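# Insert the peg fully into the block inside the box

## Task

Push the peg completely into the hole of the block that sits on the floor of the open box, so that it stays fully seated once the robot lets go.

## Robot and tools

Robot: two 6-joint arms, left_arm and right_arm, each ending in a two-finger parallel gripper. Each arm stands on a mounting plate, and both plates hang on one metal frame behind the arms. A "too close" warning treats a plate and its half of the frame as part of that arm. Calibrated bases in the scene frame: left_arm at (+0.014, +0.181, +0.187) m, quat_wxyz (+0.999, -0.036, +0.003, -0.023); right_arm at (-0.043, -0.183, +0.187) m, quat_wxyz (+0.999, +0.036, +0.002, -0.015). Both bases are tilted slightly, so up is not exactly base +z.

Frames: the scene frame has its origin at table-top height, midway between the two nominal bases, +z up, +x out over the table, left_arm on +y (these names do not match image sides). Hand positions, orientations and wrist-camera poses in results are in each arm's own base frame; fixed cameras and the table use the scene frame. Printed hand poses can be off by a few cm, more at long reach.

Row layout (used by execute_actions and move): always 14 numbers, even if only one arm should move: left waist, shoulder, elbow, wrist pitch, wrist yaw, wrist roll, left opening, then the same seven for the right arm. Joint numbers are absolute target angles in radians (same as the Joint positions line), not offsets. Stated ranges: waist -2.618 to 3.054, shoulder 0.000 to 3.142, elbow 0.000 to 3.142, wrist pitch -1.571 to 1.571, wrist yaw -1.571 to 1.571, wrist roll -2.094 to 2.094. Real ends may differ by up to 0.059 rad; a target beyond a stated end by more than 0.059 and farther out than the current angle is refused; one past the real end is clipped and reported as "joint sent to its limit". Opening runs -1 (closed) to +1 (fully open). To keep a gripper unchanged, repeat its current command; 0 is a real half-open command. To keep a joint still, resend its "Joint targets" value.

execute_actions(actions, cameras): actions is a list of actions; each action is a table of up to 15 rows, one row per 1/30 s step; a shorter table repeats its last row to fill 15 steps (0.5 s). An empty list just reports state. Per step, each joint target is kept within 0.339 rad of the measured angle for the first three joints and 2.2 rad for the wrist joints; if targets would put a gripper over 200 mm from where it is, that arm's targets are scaled back. So far goals need several actions.

move(target, speed, blend, opening_speed, blocking, cameras): drives all joints in step toward one absolute row, or through a list of up to 15 rows sharing at most 10 s. speed is the top rad/s of the joint with the farthest to go, 0.01 to 12.57, default 0.5; one value or one per target. blend (rad) rounds corners at intermediate targets; 0 stops at each. opening_speed (per second on the -1..+1 scale, at least 0.2) ramps the gripper. Paths ignore obstacles and the other arm; grippers trace curves. blocking=false returns after about 0.5 s while the move continues; a new move replaces it. The result adds a "move:" line: done, off_target (resting more than 0.035 rad from target), moving, held, or fault, plus limits=held if steps were withheld. Neither done nor off_target tells you about contact.

wait(seconds 0 to 10): lets time pass with last commands held. stop(): brakes a running move. zoom_image(camera, region): camera is cam_head_left, cam_head_right, cam_left_wrist or cam_right_wrist; region [x0, y0, x1, y1] in pixels from the top-left, at most 504 by 504; images are 672x504. read_manual(section) gives only licence texts. finished_scene(scene 1 or 2) ends the scene irreversibly; the peg must stay inserted without the robot. Scene 1 is a practice run and may be skipped.

Reading results: Joint positions and Joint velocities give one block per arm in joint order, the last entry being the finger gap in metres (0.093 fully open) and its rate. grip_measured is the gripper motor on the -1..+1 scale; pads meet near -0.94, and each mm of object width adds about 0.0208; readings may sit up to 0.02 high. To grip a rigid part firmly, command at least 0.24 below the reading for its width; to release, command well above it. end_effector_position is the point between the pads, about 1 cm behind the fingertips; fingers point along gripper +z and close along y. Joint targets shows what joints are being driven to now; Tool commands shows current gripper commands. Joint torques are total drive output, positive toward larger angles, with offsets and noise; the first three joints wrap at ±28 N m. Runs of actions also list joint angles at some steps. "joint command not followed" means a clearance check altered targets. MOTOR HOT warns of heating at 75 °C; at 90 °C an over-temperature fault folds that arm and it stays idle; at 100 °C it collapses.

Avoid: dropping the peg, releasing it while it moves, fast impacts, pressing hard against the block or box, and anything leaving the table. Keep the arms from hitting each other, and never close one gripper on the other arm's fingers. Do not hold loads or stretched poses longer than needed, or push toward unreachable poses, as that heats motors. Loose objects can be nudged by random pushes; check the cameras before grasping.

Each tool is called after "Request:" by a JSON object that holds its "method" and its "body", one argument or row to a line.

## Session

Request:
{"method": "execute_actions", "body": {
  "actions": []
}}

Scene clock: 0.00 s.
left_arm: end_effector_position=(+0.3904, +0.0034, +0.0750) grip_measured=+1.000 end_effector_quat_wxyz=(+0.533, -0.034, +0.845, +0.014) | right_arm: end_effector_position=(+0.3826, -0.0317, +0.0874) grip_measured=+1.000 end_effector_quat_wxyz=(+0.563, +0.077, +0.822, -0.048)
Joint positions: left_arm=[-0.028 1.554 0.413 0.692 -0.086 -0.054 0.093] | right_arm=[-0.016 1.525 0.358 0.792 0.152 0.068 0.093]
Joint velocities: within noise
Joint torques (N m): no reading
Heat: left arm: 32 °C; right arm: 30 °C.
Joint targets: left_arm=[-0.028 1.547 0.422 0.695 -0.086 -0.054] | right_arm=[-0.016 1.516 0.368 0.802 0.152 0.068]
Tool commands: left_gripper/opening=+1.0 right_gripper/opening=+1.0

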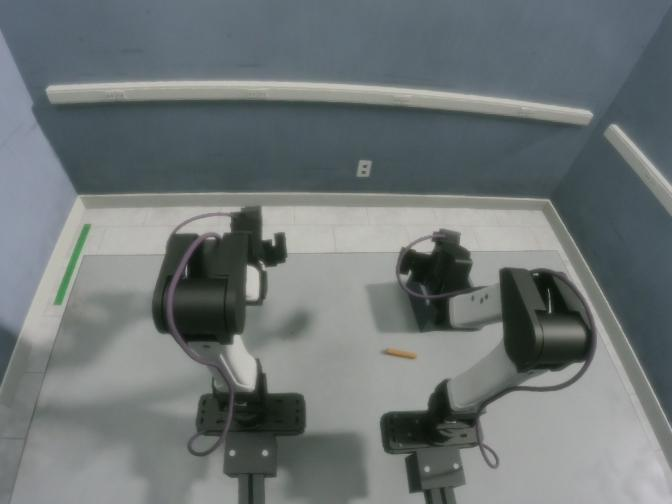

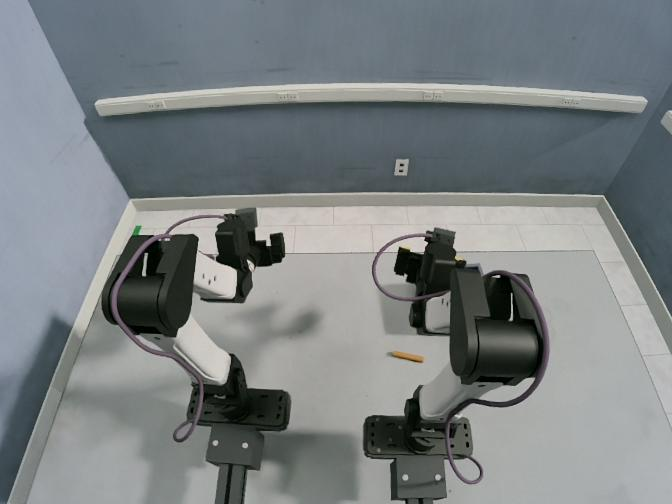

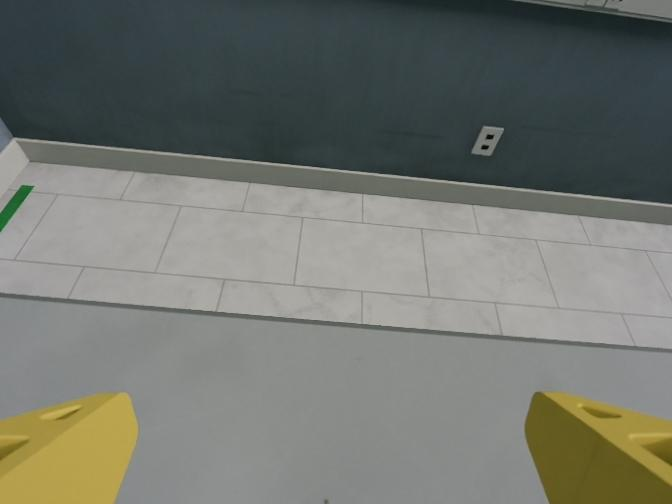

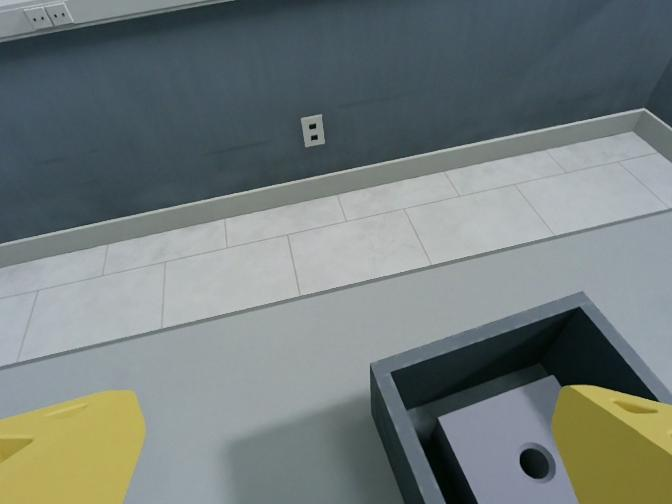

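Request:
{"method": "zoom_image", "body": {
  "camera": "cam_head_right",
  "region": [340, 200, 540, 380]
}}

Request:
{"method": "zoom_image", "body": {
  "camera": "cam_head_left",
  "region": [340, 200, 540, 380]
}}

Request:
{"method": "zoom_image", "body": {
  "camera": "cam_right_wrist",
  "region": [330, 250, 672, 504]
}}

Scaled by 2.520.

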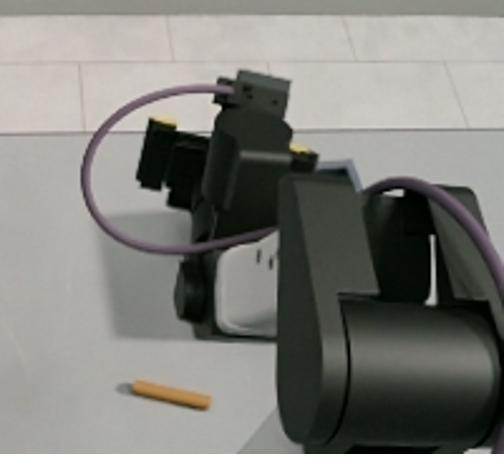

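Scaled by 2.520.

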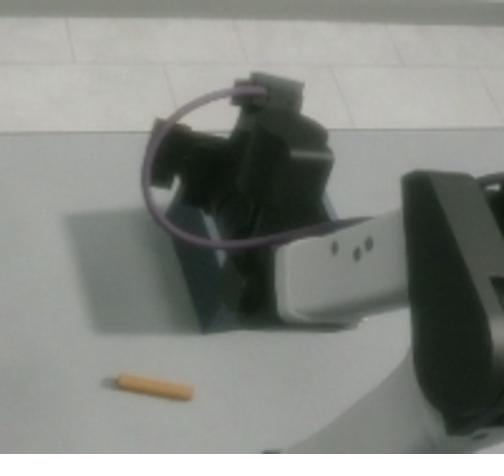

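Scaled by 1.474.

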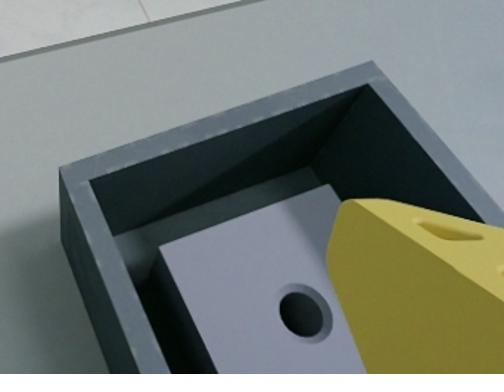

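Request:
{"method": "move", "body": {
  "target": [-0.028,1.547,0.422,0.695,-0.086,-0.054,1,0.2,1.495,1.118,-1.194,0.072,0,1],
  "speed": 0.8
}}

Scene clock: 58.37 s.
left_arm: end_effector_position=(+0.3904, +0.0034, +0.0750) grip_measured=+1.000 end_effector_quat_wxyz=(+0.533, -0.034, +0.845, +0.014) | right_arm: end_effector_position=(+0.2396, +0.0329, +0.0855) grip_measured=+1.000 end_effector_quat_wxyz=(-0.024, -0.091, +0.995, -0.043)
Joint positions: left_arm=[-0.028 1.554 0.413 0.692 -0.086 -0.054 0.093] | right_arm=[0.192 1.525 1.084 -1.186 0.08 0.012 0.093]
Joint velocities: within noise
Joint torques (N m): left_arm=[0.02 -4.62 5.89 2.19 0 -0.05] | right_arm=[1.25 -7.98 10.3 0.02 -0.02 -0.09]
Heat: left arm: 33 °C; right arm: 33 °C.
Joint targets: left_arm=[-0.028 1.547 0.422 0.695 -0.086 -0.054] | right_arm=[0.200 1.495 1.118 -1.194 0.072 0.000]
move: done

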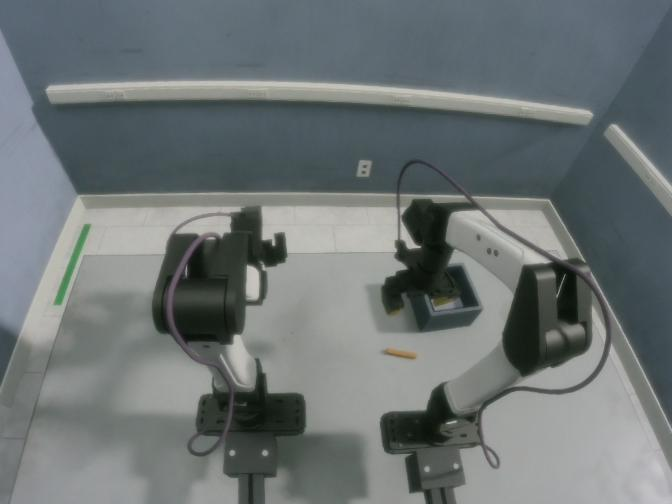

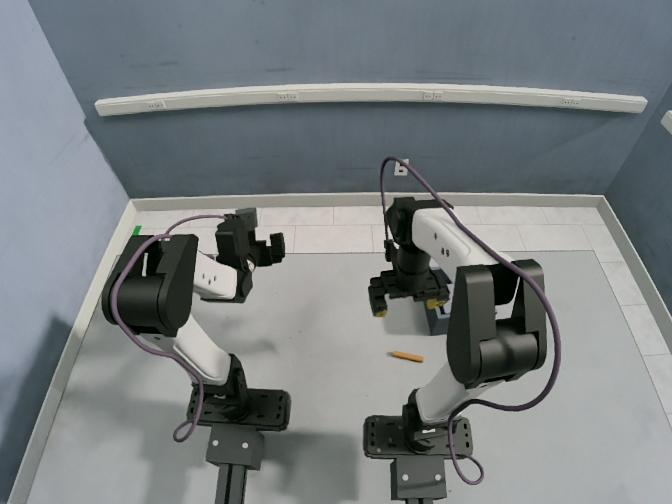

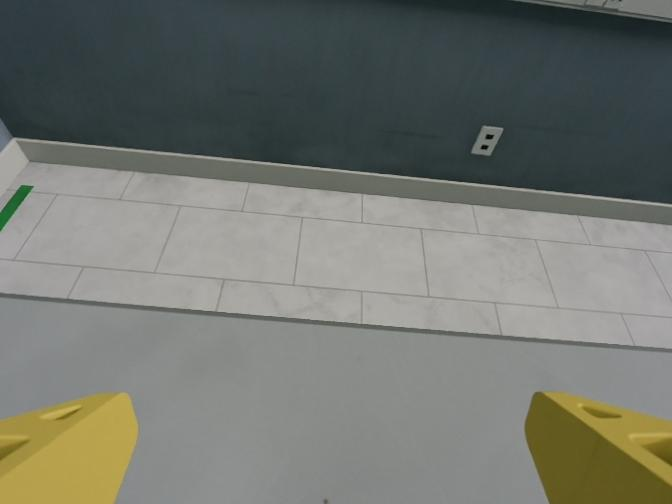

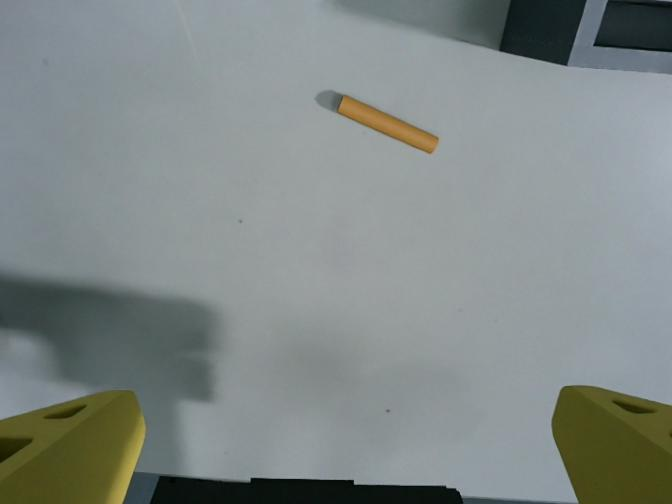

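Request:
{"method": "move", "body": {
  "target": [-0.028,1.547,0.422,0.695,-0.086,-0.054,1,-0.38,2.08,1.755,-1.246,0.068,0,1],
  "speed": 0.9,
  "cameras": ["cam_head_left","cam_head_right","cam_right_wrist"]
}}

Request:
{"method": "zoom_image", "body": {
  "camera": "cam_head_left",
  "region": [340, 200, 540, 380]
}}

Scene clock: 112.47 s.
left_arm: end_effector_position=(+0.3904, +0.0034, +0.0750) grip_measured=+1.000 end_effector_quat_wxyz=(+0.533, -0.034, +0.845, +0.014) | right_arm: end_effector_position=(+0.3595, -0.1592, +0.0756) grip_measured=+1.000 end_effector_quat_wxyz=(-0.015, +0.196, +0.980, -0.034)
Joint positions: left_arm=[-0.028 1.554 0.413 0.692 -0.086 -0.054 0.093] | right_arm=[-0.386 2.07 1.72 -1.238 0.072 0.01 0.093]
Joint velocities: within noise
Joint torques (N m): left_arm=[-0.01 -4.6 5.89 2.2 -0.02 -0.05] | right_arm=[1.29 -9.59 10.36 -0.02 0.01 -0.07]
Heat: left arm: 34 °C; right arm: 38 °C.
Joint targets: left_arm=[-0.028 1.547 0.422 0.695 -0.086 -0.054] | right_arm=[-0.380 2.080 1.755 -1.246 0.068 0.000]
move: done
Images, in order (width x height): cam_head_left 672x504, cam_head_right 672x504, cam_right_wrist 672x504.

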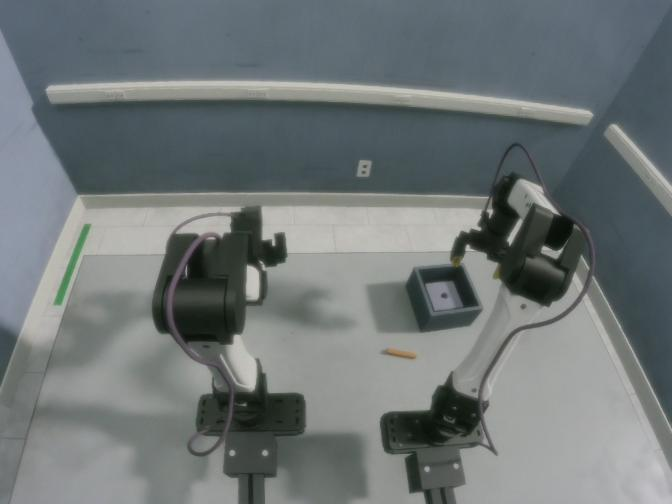

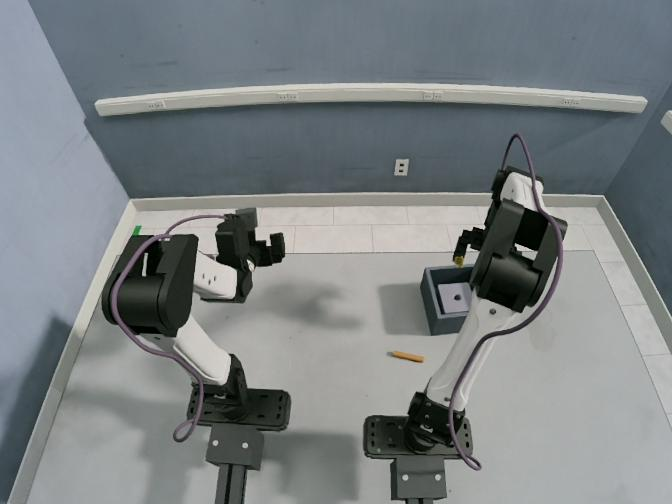

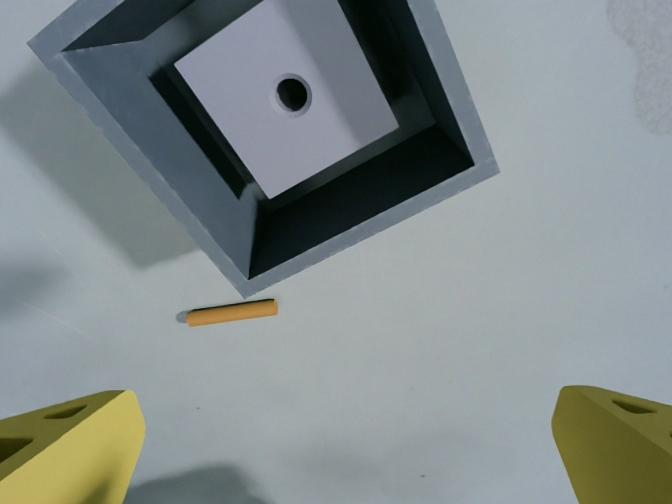

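Scaled by 2.520.

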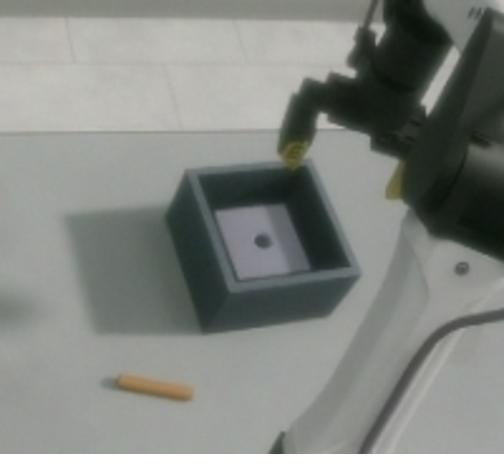

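Request:
{"method": "move", "body": {
  "target": [-0.028,1.547,0.422,0.695,-0.086,-0.054,1,0.333,2.165,1.016,-0.714,0.472,-0.951,1],
  "speed": 0.9,
  "cameras": ["cam_head_left","cam_head_right","cam_right_wrist"]
}}

Request:
{"method": "zoom_image", "body": {
  "camera": "cam_head_left",
  "region": [340, 220, 540, 400]
}}

Request:
{"method": "zoom_image", "body": {
  "camera": "cam_head_right",
  "region": [340, 220, 540, 400]
}}

Scene clock: 183.53 s.
left_arm: end_effector_position=(+0.3904, +0.0034, +0.0750) grip_measured=+1.000 end_effector_quat_wxyz=(+0.533, -0.034, +0.845, +0.014) | right_arm: end_effector_position=(+0.2705, +0.0132, -0.0782) grip_measured=+1.000 end_effector_quat_wxyz=(-0.202, -0.598, +0.755, -0.176)
Joint positions: left_arm=[-0.028 1.554 0.413 0.692 -0.086 -0.054 0.093] | right_arm=[0.332 2.156 1.023 -0.726 0.466 -0.939 0.093]
Joint velocities: within noise
Joint torques (N m): left_arm=[-0.05 -4.63 5.9 2.2 -0.02 -0.05] | right_arm=[0.79 -7.51 3.56 -0.26 0.25 -0.13]
Heat: left arm: 35 °C; right arm: 37 °C.
Joint targets: left_arm=[-0.028 1.547 0.422 0.695 -0.086 -0.054] | right_arm=[0.333 2.165 1.016 -0.714 0.472 -0.951]
move: done
Images, in order (width x height): cam_head_left 672x504, cam_head_right 672x504, cam_right_wrist 672x504.

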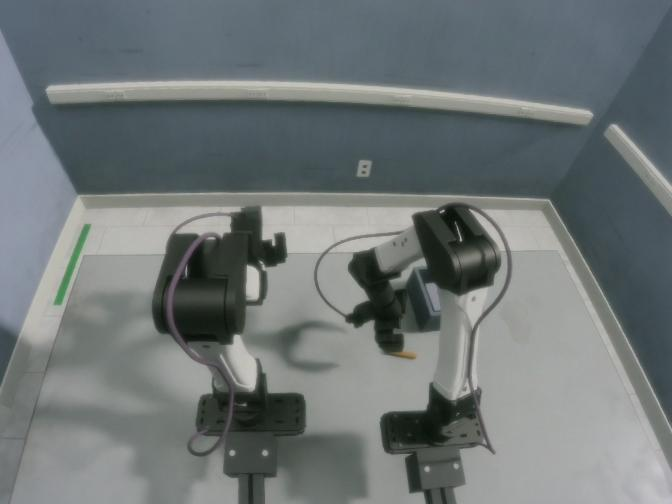

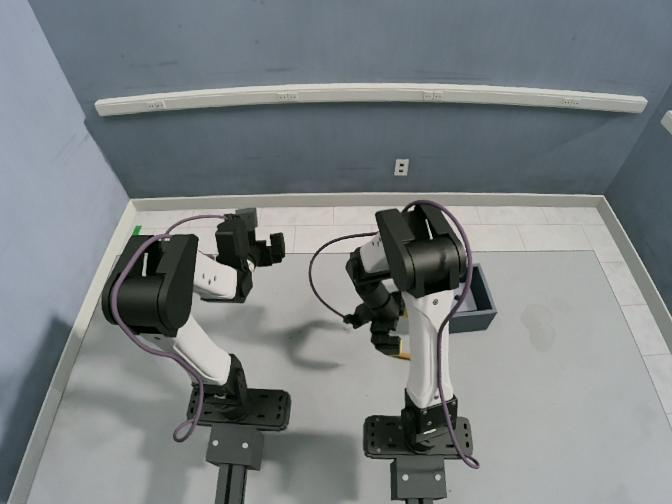

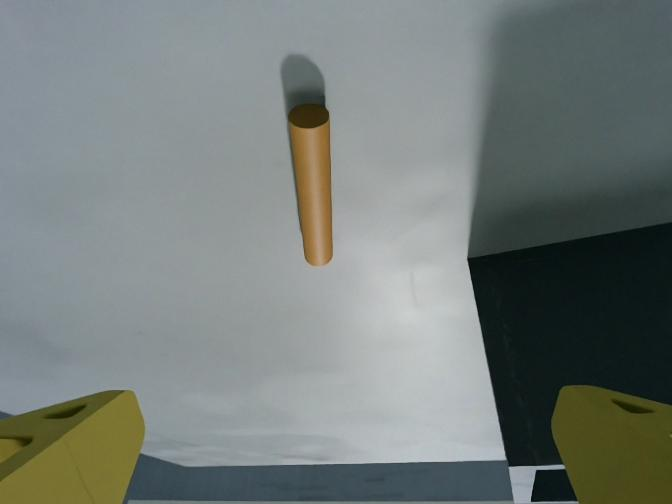

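Scaled by 2.520.

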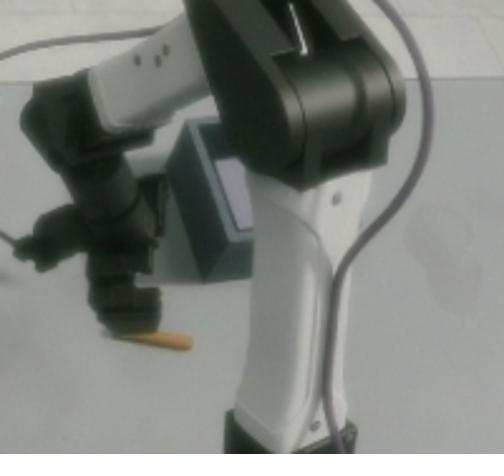

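Scaled by 2.520.

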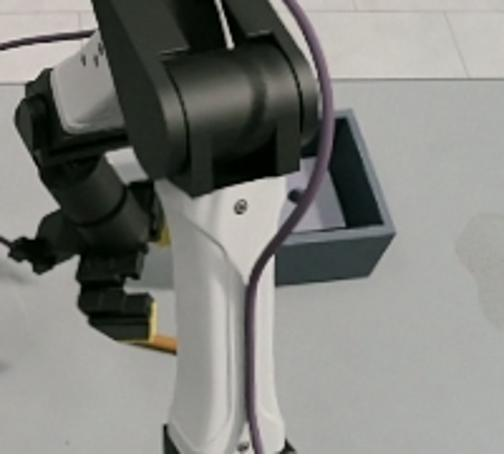

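Request:
{"method": "move", "body": {
  "target": [-0.028,1.547,0.422,0.695,-0.086,-0.054,1,0.330,2.312,0.962,-0.511,0.473,-0.955,1],
  "speed": 0.5,
  "cameras": ["cam_right_wrist"]
}}

Scene clock: 205.10 s.
left_arm: end_effector_position=(+0.3904, +0.0034, +0.0750) grip_measured=+1.000 end_effector_quat_wxyz=(+0.533, -0.034, +0.845, +0.014) | right_arm: end_effector_position=(+0.2599, +0.0092, -0.1293) grip_measured=+1.000 end_effector_quat_wxyz=(-0.202, -0.600, +0.754, -0.177)
Joint positions: left_arm=[-0.028 1.554 0.413 0.692 -0.086 -0.054 0.093] | right_arm=[0.332 2.303 0.969 -0.524 0.468 -0.943 0.093]
Joint velocities: within noise
Joint torques (N m): left_arm=[0.01 -4.6 5.9 2.2 0 -0.05] | right_arm=[0.64 -7.56 2.4 -0.25 0.27 -0.11]
Heat: left arm: 36 °C; right arm: 36 °C.
Joint targets: left_arm=[-0.028 1.547 0.422 0.695 -0.086 -0.054] | right_arm=[0.330 2.312 0.962 -0.511 0.473 -0.955]
move: done
Images, in order (width x height): cam_right_wrist 672x504.

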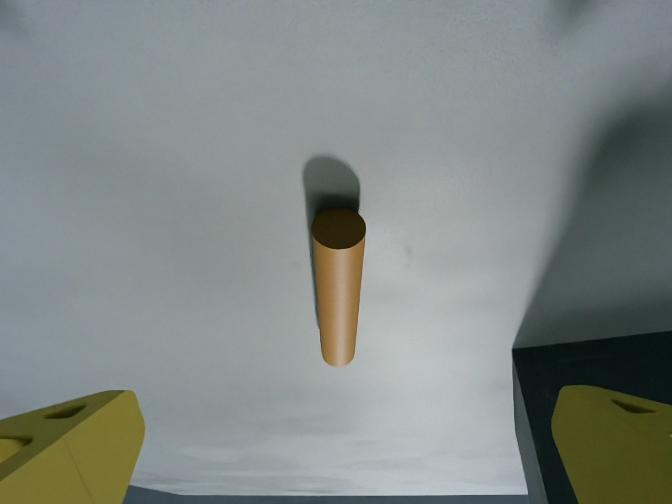

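Request:
{"method": "move", "body": {
  "target": [-0.028,1.547,0.422,0.695,-0.086,-0.054,1,0.320,2.466,0.986,-0.386,0.476,-0.966,1],
  "speed": 0.3,
  "cameras": ["cam_right_wrist"]
}}

Scene clock: 210.73 s.
left_arm: end_effector_position=(+0.3904, +0.0034, +0.0750) grip_measured=+1.000 end_effector_quat_wxyz=(+0.533, -0.034, +0.845, +0.014) | right_arm: end_effector_position=(+0.2473, +0.0033, -0.1714) grip_measured=+1.000 end_effector_quat_wxyz=(-0.216, -0.603, +0.748, -0.172)
Joint positions: left_arm=[-0.028 1.554 0.413 0.692 -0.086 -0.054 0.093] | right_arm=[0.327 2.455 0.969 -0.399 0.471 -0.954 0.093]
Joint velocities: within noise
Joint torques (N m): left_arm=[0.03 -4.59 5.87 2.2 -0.01 -0.06] | right_arm=[0.09 -7.73 3.81 -0.28 0.25 -0.12]
Heat: left arm: 36 °C; right arm: 36 °C.
Joint targets: left_arm=[-0.028 1.547 0.422 0.695 -0.086 -0.054] | right_arm=[0.320 2.466 0.986 -0.386 0.476 -0.966]
move: done
Images, in order (width x height): cam_right_wrist 672x504.

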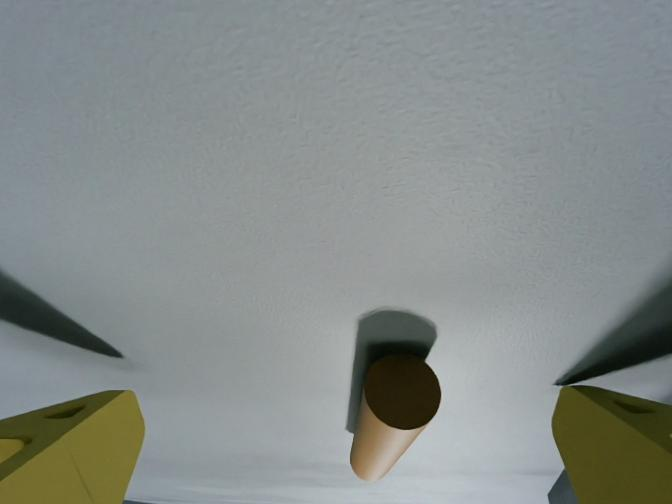

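Request:
{"method": "move", "body": {
  "target": [-0.028,1.547,0.422,0.695,-0.086,-0.054,1,0.320,2.466,1.010,-0.386,0.476,-0.966,1],
  "speed": 0.3,
  "cameras": ["cam_right_wrist"]
}}

Scene clock: 219.73 s.
left_arm: end_effector_position=(+0.3904, +0.0034, +0.0750) grip_measured=+1.000 end_effector_quat_wxyz=(+0.533, -0.034, +0.845, +0.014) | right_arm: end_effector_position=(+0.2590, +0.0072, -0.1711) grip_measured=+1.000 end_effector_quat_wxyz=(-0.203, -0.602, +0.752, -0.177)
Joint positions: left_arm=[-0.028 1.554 0.413 0.692 -0.086 -0.054 0.093] | right_arm=[0.327 2.455 0.995 -0.396 0.471 -0.955 0.093]
Joint velocities: within noise
Joint torques (N m): left_arm=[-0.05 -4.57 5.91 2.2 0 -0.07] | right_arm=[0.13 -7.86 4.01 -0.29 0.27 -0.08]
Heat: left arm: 36 °C; right arm: 36 °C.
Joint targets: left_arm=[-0.028 1.547 0.422 0.695 -0.086 -0.054] | right_arm=[0.320 2.466 1.010 -0.386 0.476 -0.966]
move: done
Images, in order (width x height): cam_right_wrist 672x504.

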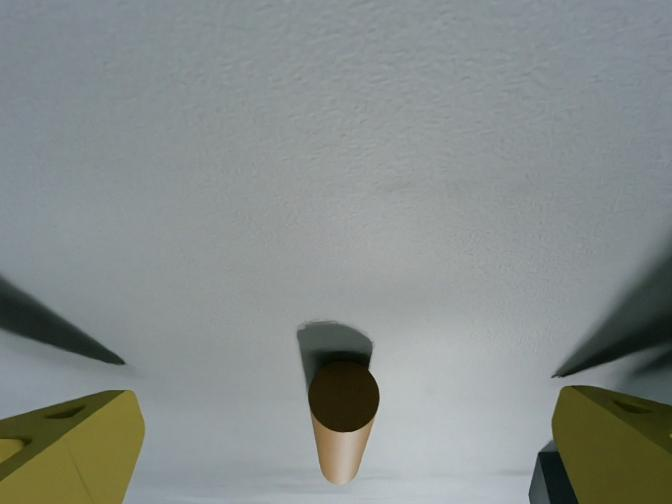

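Request:
{"method": "move", "body": {
  "target": [-0.028,1.547,0.422,0.695,-0.086,-0.054,1,0.320,2.466,1.010,-0.386,0.476,-0.966,-0.95],
  "opening_speed": 1.2,
  "cameras": ["cam_right_wrist"]
}}

Scene clock: 226.67 s.
left_arm: end_effector_position=(+0.3904, +0.0034, +0.0750) grip_measured=+1.000 end_effector_quat_wxyz=(+0.533, -0.034, +0.845, +0.014) | right_arm: end_effector_position=(+0.2590, +0.0072, -0.1711) grip_measured=-0.798 end_effector_quat_wxyz=(-0.203, -0.602, +0.751, -0.177)
Joint positions: left_arm=[-0.028 1.554 0.413 0.692 -0.086 -0.054 0.093] | right_arm=[0.327 2.455 0.995 -0.396 0.471 -0.955 0.007]
Joint velocities: within noise
Joint torques (N m): left_arm=[-0.02 -4.57 5.86 2.2 -0.01 -0.05] | right_arm=[0.17 -7.83 3.92 -0.28 0.26 -0.1]
Heat: left arm: 36 °C; right arm: 37 °C.
Joint targets: left_arm=[-0.028 1.547 0.422 0.695 -0.086 -0.054] | right_arm=[0.320 2.466 1.010 -0.386 0.476 -0.966]
move: done
Images, in order (width x height): cam_right_wrist 672x504.

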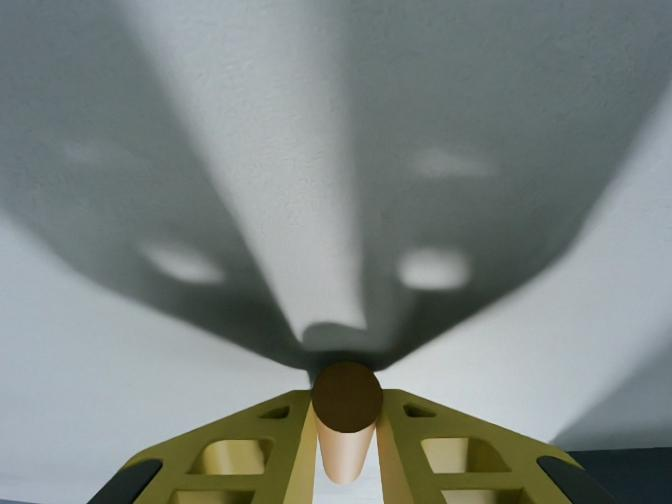

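Request:
{"method": "move", "body": {
  "target": [
    [-0.028,1.547,0.422,0.695,-0.086,-0.054,1,0.333,2.165,1.016,-0.714,0.472,-0.951,-0.95],
    [-0.028,1.547,0.422,0.695,-0.086,-0.054,1,0.2,1.85,0.5285,0.9575,0.076,-0.036,-0.95],
    [-0.028,1.547,0.422,0.695,-0.086,-0.054,1,-0.332,1.85,0.5285,0.9575,0.076,-0.036,-0.95]
  ],
  "speed": 0.8,
  "blend": 0.1
}}

Request:
{"method": "zoom_image", "body": {
  "camera": "cam_head_left",
  "region": [360, 200, 560, 380]
}}

Request:
{"method": "zoom_image", "body": {
  "camera": "cam_head_right",
  "region": [360, 200, 560, 380]
}}

Scene clock: 253.33 s.
left_arm: end_effector_position=(+0.3904, +0.0034, +0.0750) grip_measured=+1.000 end_effector_quat_wxyz=(+0.533, -0.034, +0.845, +0.014) | right_arm: end_effector_position=(+0.4086, -0.1554, +0.0421) grip_measured=-0.815 end_effector_quat_wxyz=(+0.530, +0.140, +0.825, -0.138)
Joint positions: left_arm=[-0.028 1.554 0.413 0.692 -0.086 -0.054 0.093] | right_arm=[-0.331 1.887 0.542 0.932 0.085 -0.05 0.006]
Joint velocities: within noise
Joint torques (N m): left_arm=[-0.01 -4.63 5.91 2.19 -0.01 -0.06] | right_arm=[0.39 -10.61 3.78 2.19 -0.08 0.21]
Heat: left arm: 36 °C; right arm: 38 °C.
Joint targets: left_arm=[-0.028 1.547 0.422 0.695 -0.086 -0.054] | right_arm=[-0.332 1.850 0.529 0.958 0.076 -0.036]
move: off_target (right_arm); right_arm: the shoulder is farthest, 0.037 rad from its target

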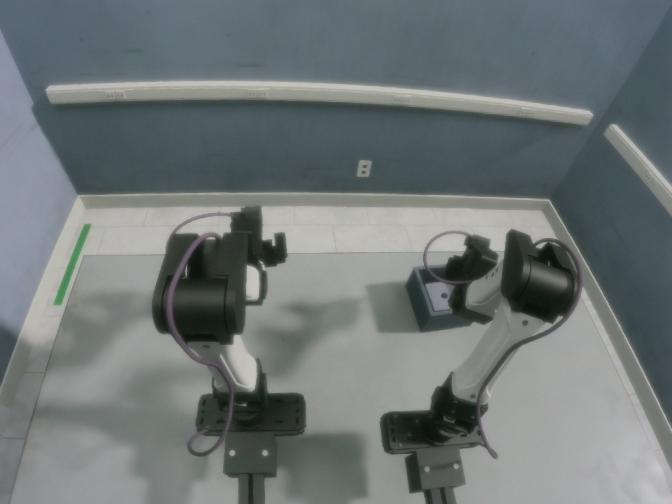

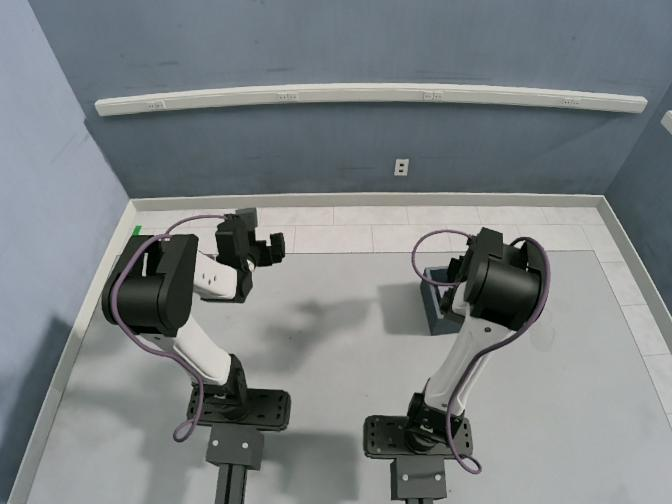

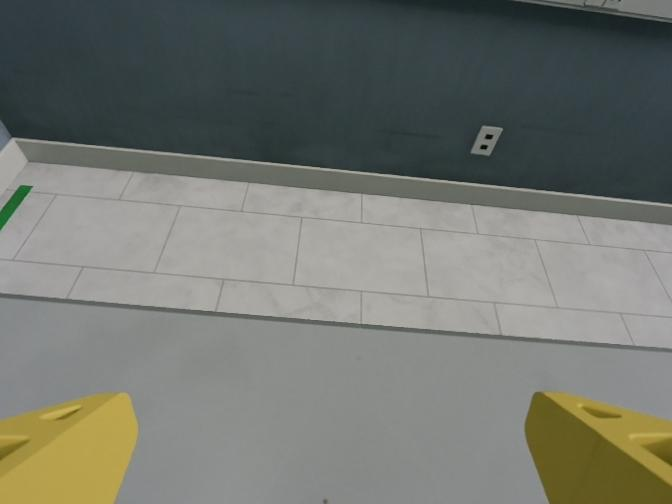

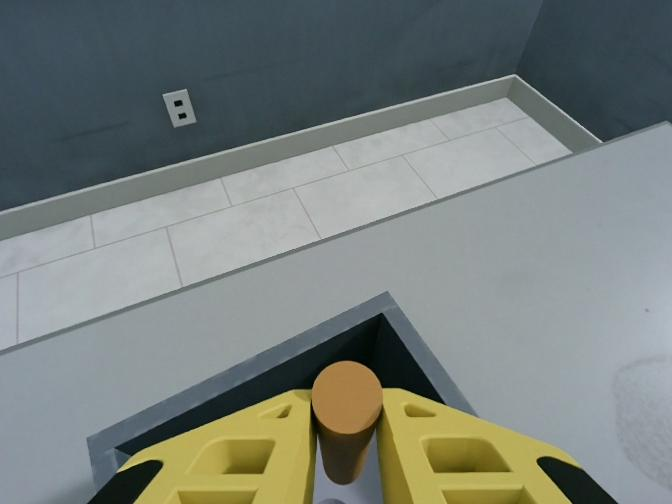

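Scaled by 2.520.

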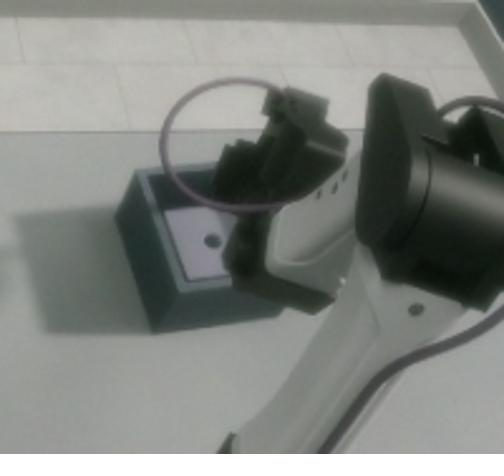

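Scaled by 2.520.

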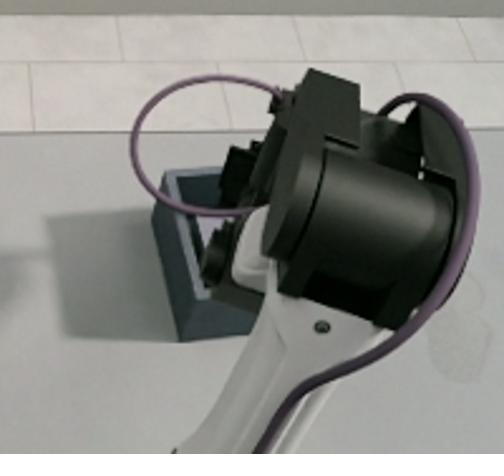

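Request:
{"method": "zoom_image", "body": {
  "camera": "cam_right_wrist",
  "region": [270, 380, 420, 504]
}}

Scaled by 3.360.

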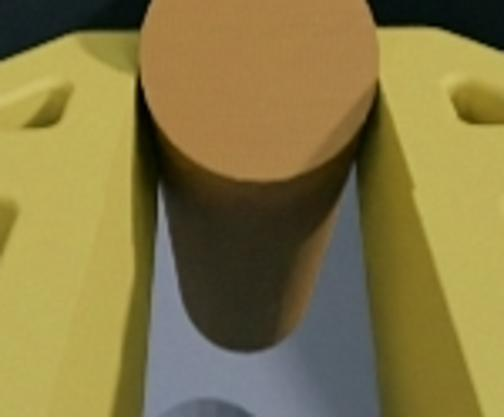

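Request:
{"method": "move", "body": {
  "target": [-0.028,1.547,0.422,0.695,-0.086,-0.054,1,-0.342,2.197,0.543,1.205,0.062,-0.030,-0.95],
  "speed": 0.3,
  "cameras": ["cam_head_left","cam_head_right","cam_right_wrist"]
}}

Request:
{"method": "zoom_image", "body": {
  "camera": "cam_right_wrist",
  "region": [270, 380, 420, 504]
}}

Request:
{"method": "zoom_image", "body": {
  "camera": "cam_head_left",
  "region": [390, 230, 510, 350]
}}

Scene clock: 282.57 s.
left_arm: end_effector_position=(+0.3904, +0.0034, +0.0750) grip_measured=+1.000 end_effector_quat_wxyz=(+0.533, -0.034, +0.845, +0.014) | right_arm: end_effector_position=(+0.4026, -0.1531, -0.0281) grip_measured=-0.815 end_effector_quat_wxyz=(+0.509, +0.142, +0.839, -0.130)
Joint positions: left_arm=[-0.028 1.554 0.413 0.692 -0.086 -0.054 0.093] | right_arm=[-0.334 2.186 0.542 1.179 0.074 -0.044 0.006]
Joint velocities: within noise
Joint torques (N m): left_arm=[-0.03 -4.59 5.9 2.2 -0.01 -0.06] | right_arm=[0.08 -7.12 3.28 2.11 -0.11 0.21]
Heat: left arm: 37 °C; right arm: 38 °C.
Joint targets: left_arm=[-0.028 1.547 0.422 0.695 -0.086 -0.054] | right_arm=[-0.342 2.197 0.543 1.205 0.062 -0.030]
move: done
Images, in order (width x height): cam_head_left 672x504, cam_head_right 672x504, cam_right_wrist 672x504.

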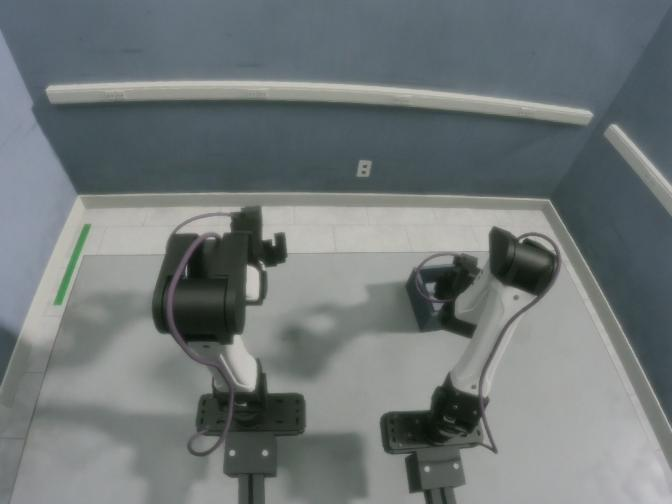

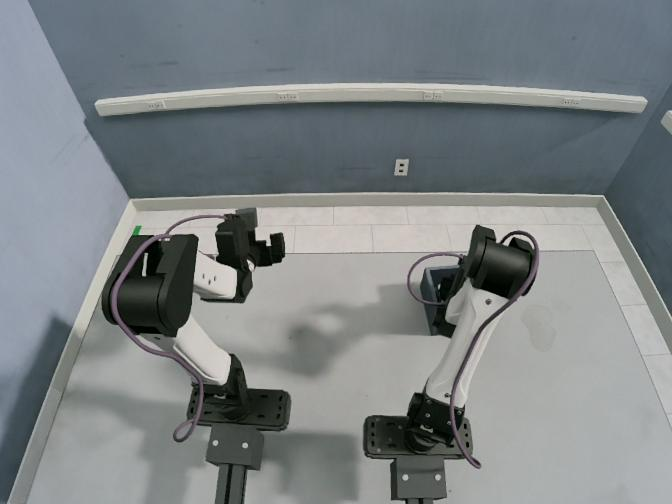

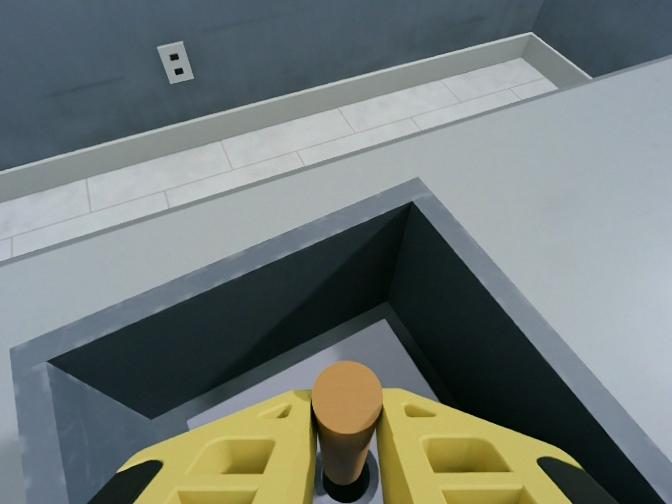

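Scaled by 3.360.

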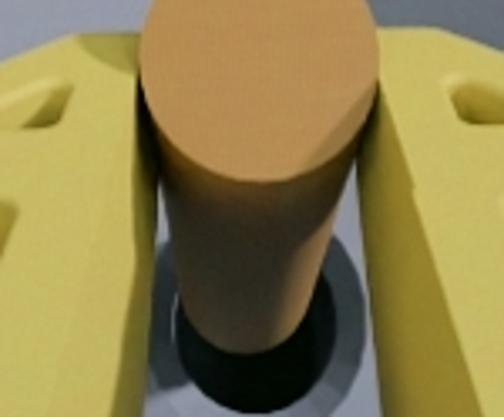

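Scaled by 4.200.

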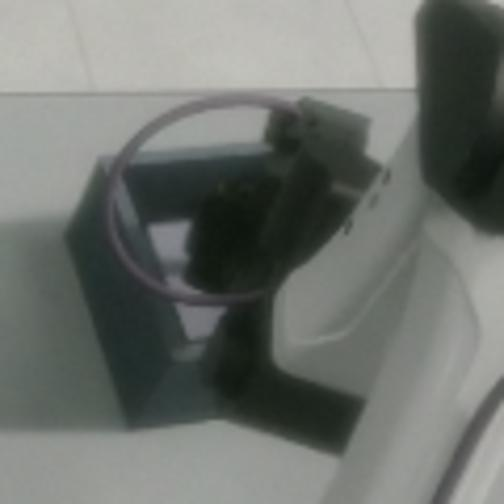

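Request:
{"method": "move", "body": {
  "target": [-0.028,1.547,0.422,0.695,-0.086,-0.054,1,-0.350,2.303,0.565,1.305,0.058,-0.032,-0.95],
  "speed": 0.2,
  "cameras": ["cam_right_wrist"]
}}

Request:
{"method": "zoom_image", "body": {
  "camera": "cam_right_wrist",
  "region": [270, 380, 420, 504]
}}

Scene clock: 304.27 s.
left_arm: end_effector_position=(+0.3904, +0.0034, +0.0750) grip_measured=+1.000 end_effector_quat_wxyz=(+0.533, -0.034, +0.845, +0.014) | right_arm: end_effector_position=(+0.3987, -0.1547, -0.0478) grip_measured=-0.815 end_effector_quat_wxyz=(+0.510, +0.144, +0.838, -0.130)
Joint positions: left_arm=[-0.028 1.554 0.413 0.692 -0.086 -0.054 0.093] | right_arm=[-0.342 2.29 0.547 1.279 0.07 -0.044 0.006]
Joint velocities: within noise
Joint torques (N m): left_arm=[-0.02 -4.57 5.91 2.2 -0.01 -0.06] | right_arm=[0.06 -7.09 4.21 2.15 -0.08 0.19]
Heat: left arm: 37 °C; right arm: 38 °C.
Joint targets: left_arm=[-0.028 1.547 0.422 0.695 -0.086 -0.054] | right_arm=[-0.350 2.303 0.565 1.305 0.058 -0.032]
move: done
Images, in order (width x height): cam_right_wrist 672x504.

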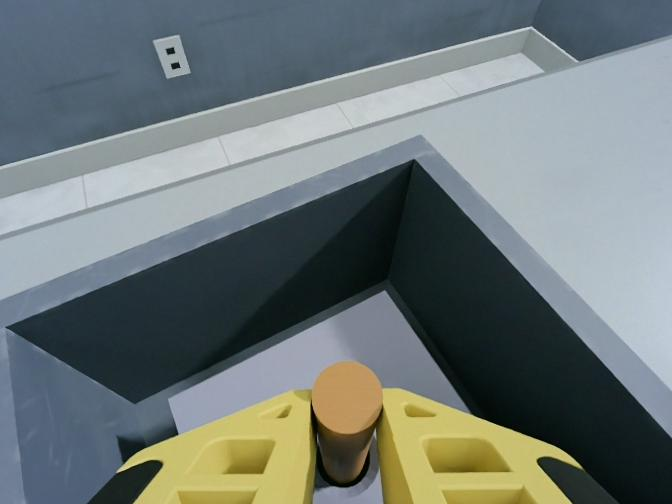

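Scaled by 3.360.

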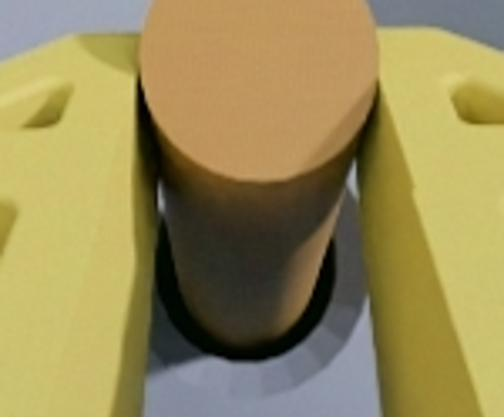

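Request:
{"method": "move", "body": {
  "target": [-0.028,1.547,0.422,0.695,-0.086,-0.054,1,-0.350,2.303,0.585,1.305,0.058,-0.032,-0.95],
  "speed": 0.2,
  "cameras": ["cam_right_wrist"]
}}

Request:
{"method": "zoom_image", "body": {
  "camera": "cam_right_wrist",
  "region": [270, 380, 420, 504]
}}

Scene clock: 312.90 s.
left_arm: end_effector_position=(+0.3904, +0.0034, +0.0750) grip_measured=+1.000 end_effector_quat_wxyz=(+0.533, -0.034, +0.845, +0.014) | right_arm: end_effector_position=(+0.4015, -0.1556, -0.0457) grip_measured=-0.815 end_effector_quat_wxyz=(+0.513, +0.144, +0.836, -0.131)
Joint positions: left_arm=[-0.028 1.554 0.413 0.692 -0.086 -0.054 0.093] | right_arm=[-0.342 2.29 0.555 1.28 0.07 -0.044 0.006]
Joint velocities: within noise
Joint torques (N m): left_arm=[0.02 -4.59 5.89 2.19 -0.01 -0.05] | right_arm=[-0.03 -7.13 5.72 2.14 -0.07 0.19]
Heat: left arm: 37 °C; right arm: 37 °C.
Joint targets: left_arm=[-0.028 1.547 0.422 0.695 -0.086 -0.054] | right_arm=[-0.350 2.303 0.585 1.305 0.058 -0.032]
move: done
Images, in order (width x height): cam_right_wrist 672x504.

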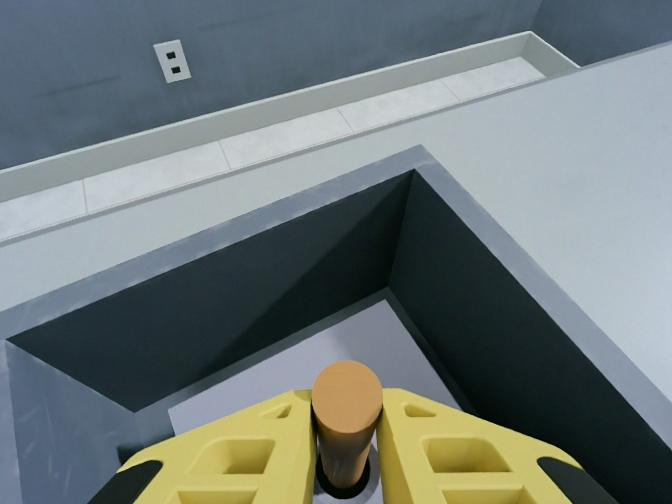

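Scaled by 3.360.

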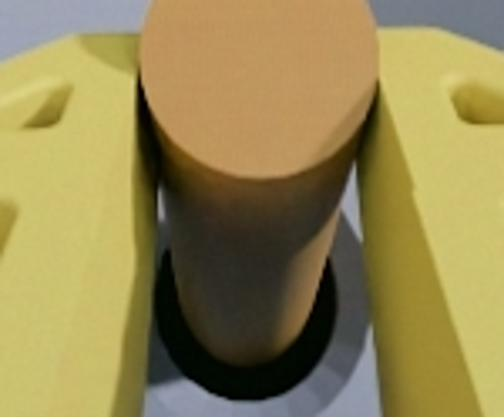

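Request:
{"method": "move", "body": {
  "target": [-0.028,1.547,0.422,0.695,-0.086,-0.054,1,-0.355,2.416,0.620,1.380,0.053,-0.034,-0.95],
  "speed": 0.2,
  "cameras": ["cam_head_left","cam_right_wrist"]
}}

Request:
{"method": "zoom_image", "body": {
  "camera": "cam_right_wrist",
  "region": [270, 380, 420, 504]
}}

Request:
{"method": "zoom_image", "body": {
  "camera": "cam_head_left",
  "region": [390, 230, 510, 350]
}}

Scene clock: 319.70 s.
left_arm: end_effector_position=(+0.3904, +0.0034, +0.0750) grip_measured=+1.000 end_effector_quat_wxyz=(+0.533, -0.034, +0.845, +0.014) | right_arm: end_effector_position=(+0.4028, -0.1575, -0.0655) grip_measured=-0.815 end_effector_quat_wxyz=(+0.514, +0.145, +0.835, -0.131)
Joint positions: left_arm=[-0.028 1.554 0.413 0.692 -0.086 -0.054 0.093] | right_arm=[-0.346 2.394 0.588 1.351 0.068 -0.044 0.006]
Joint velocities: within noise
Joint torques (N m): left_arm=[-0.03 -4.62 5.86 2.21 0 -0.05] | right_arm=[-0.14 -6.58 5.41 2.15 -0.13 0.16]
Heat: left arm: 37 °C; right arm: 36 °C.
Joint targets: left_arm=[-0.028 1.547 0.422 0.695 -0.086 -0.054] | right_arm=[-0.355 2.416 0.620 1.380 0.053 -0.034]
move: done
Images, in order (width x height): cam_head_left 672x504, cam_right_wrist 672x504.

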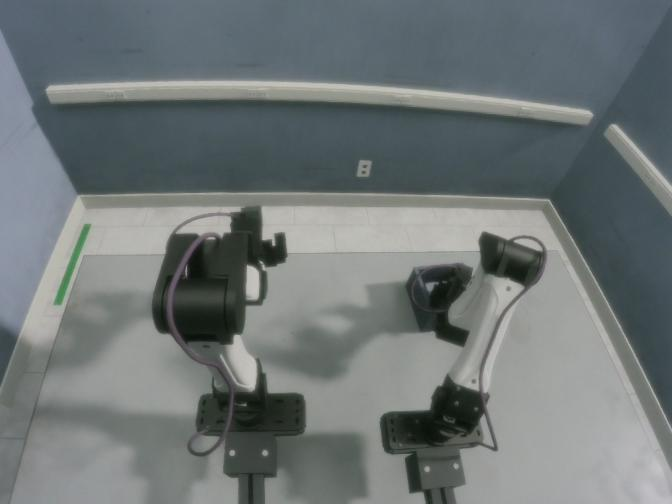

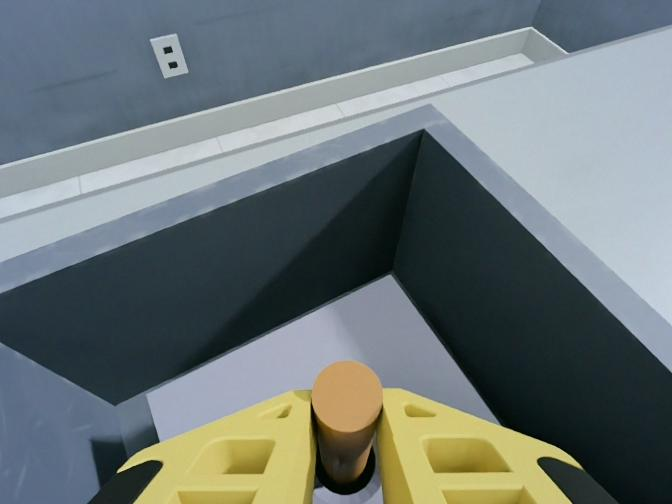

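Scaled by 3.360.

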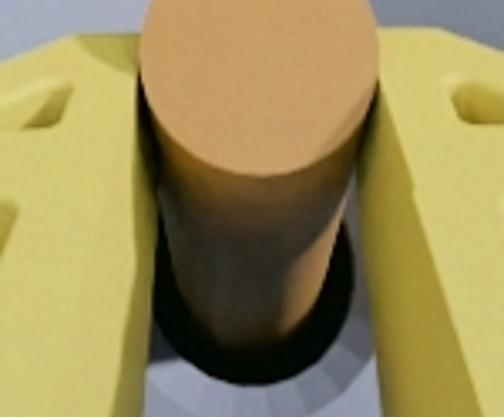

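Scaled by 4.200.

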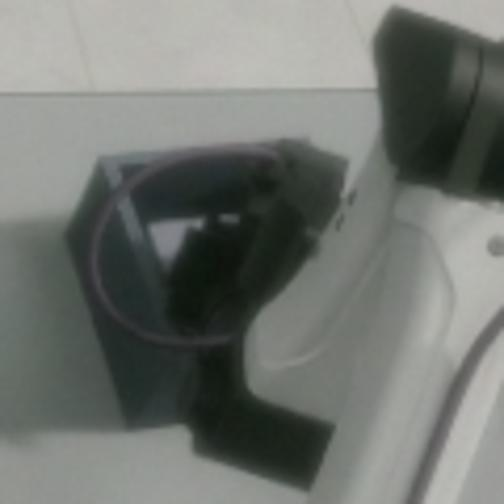

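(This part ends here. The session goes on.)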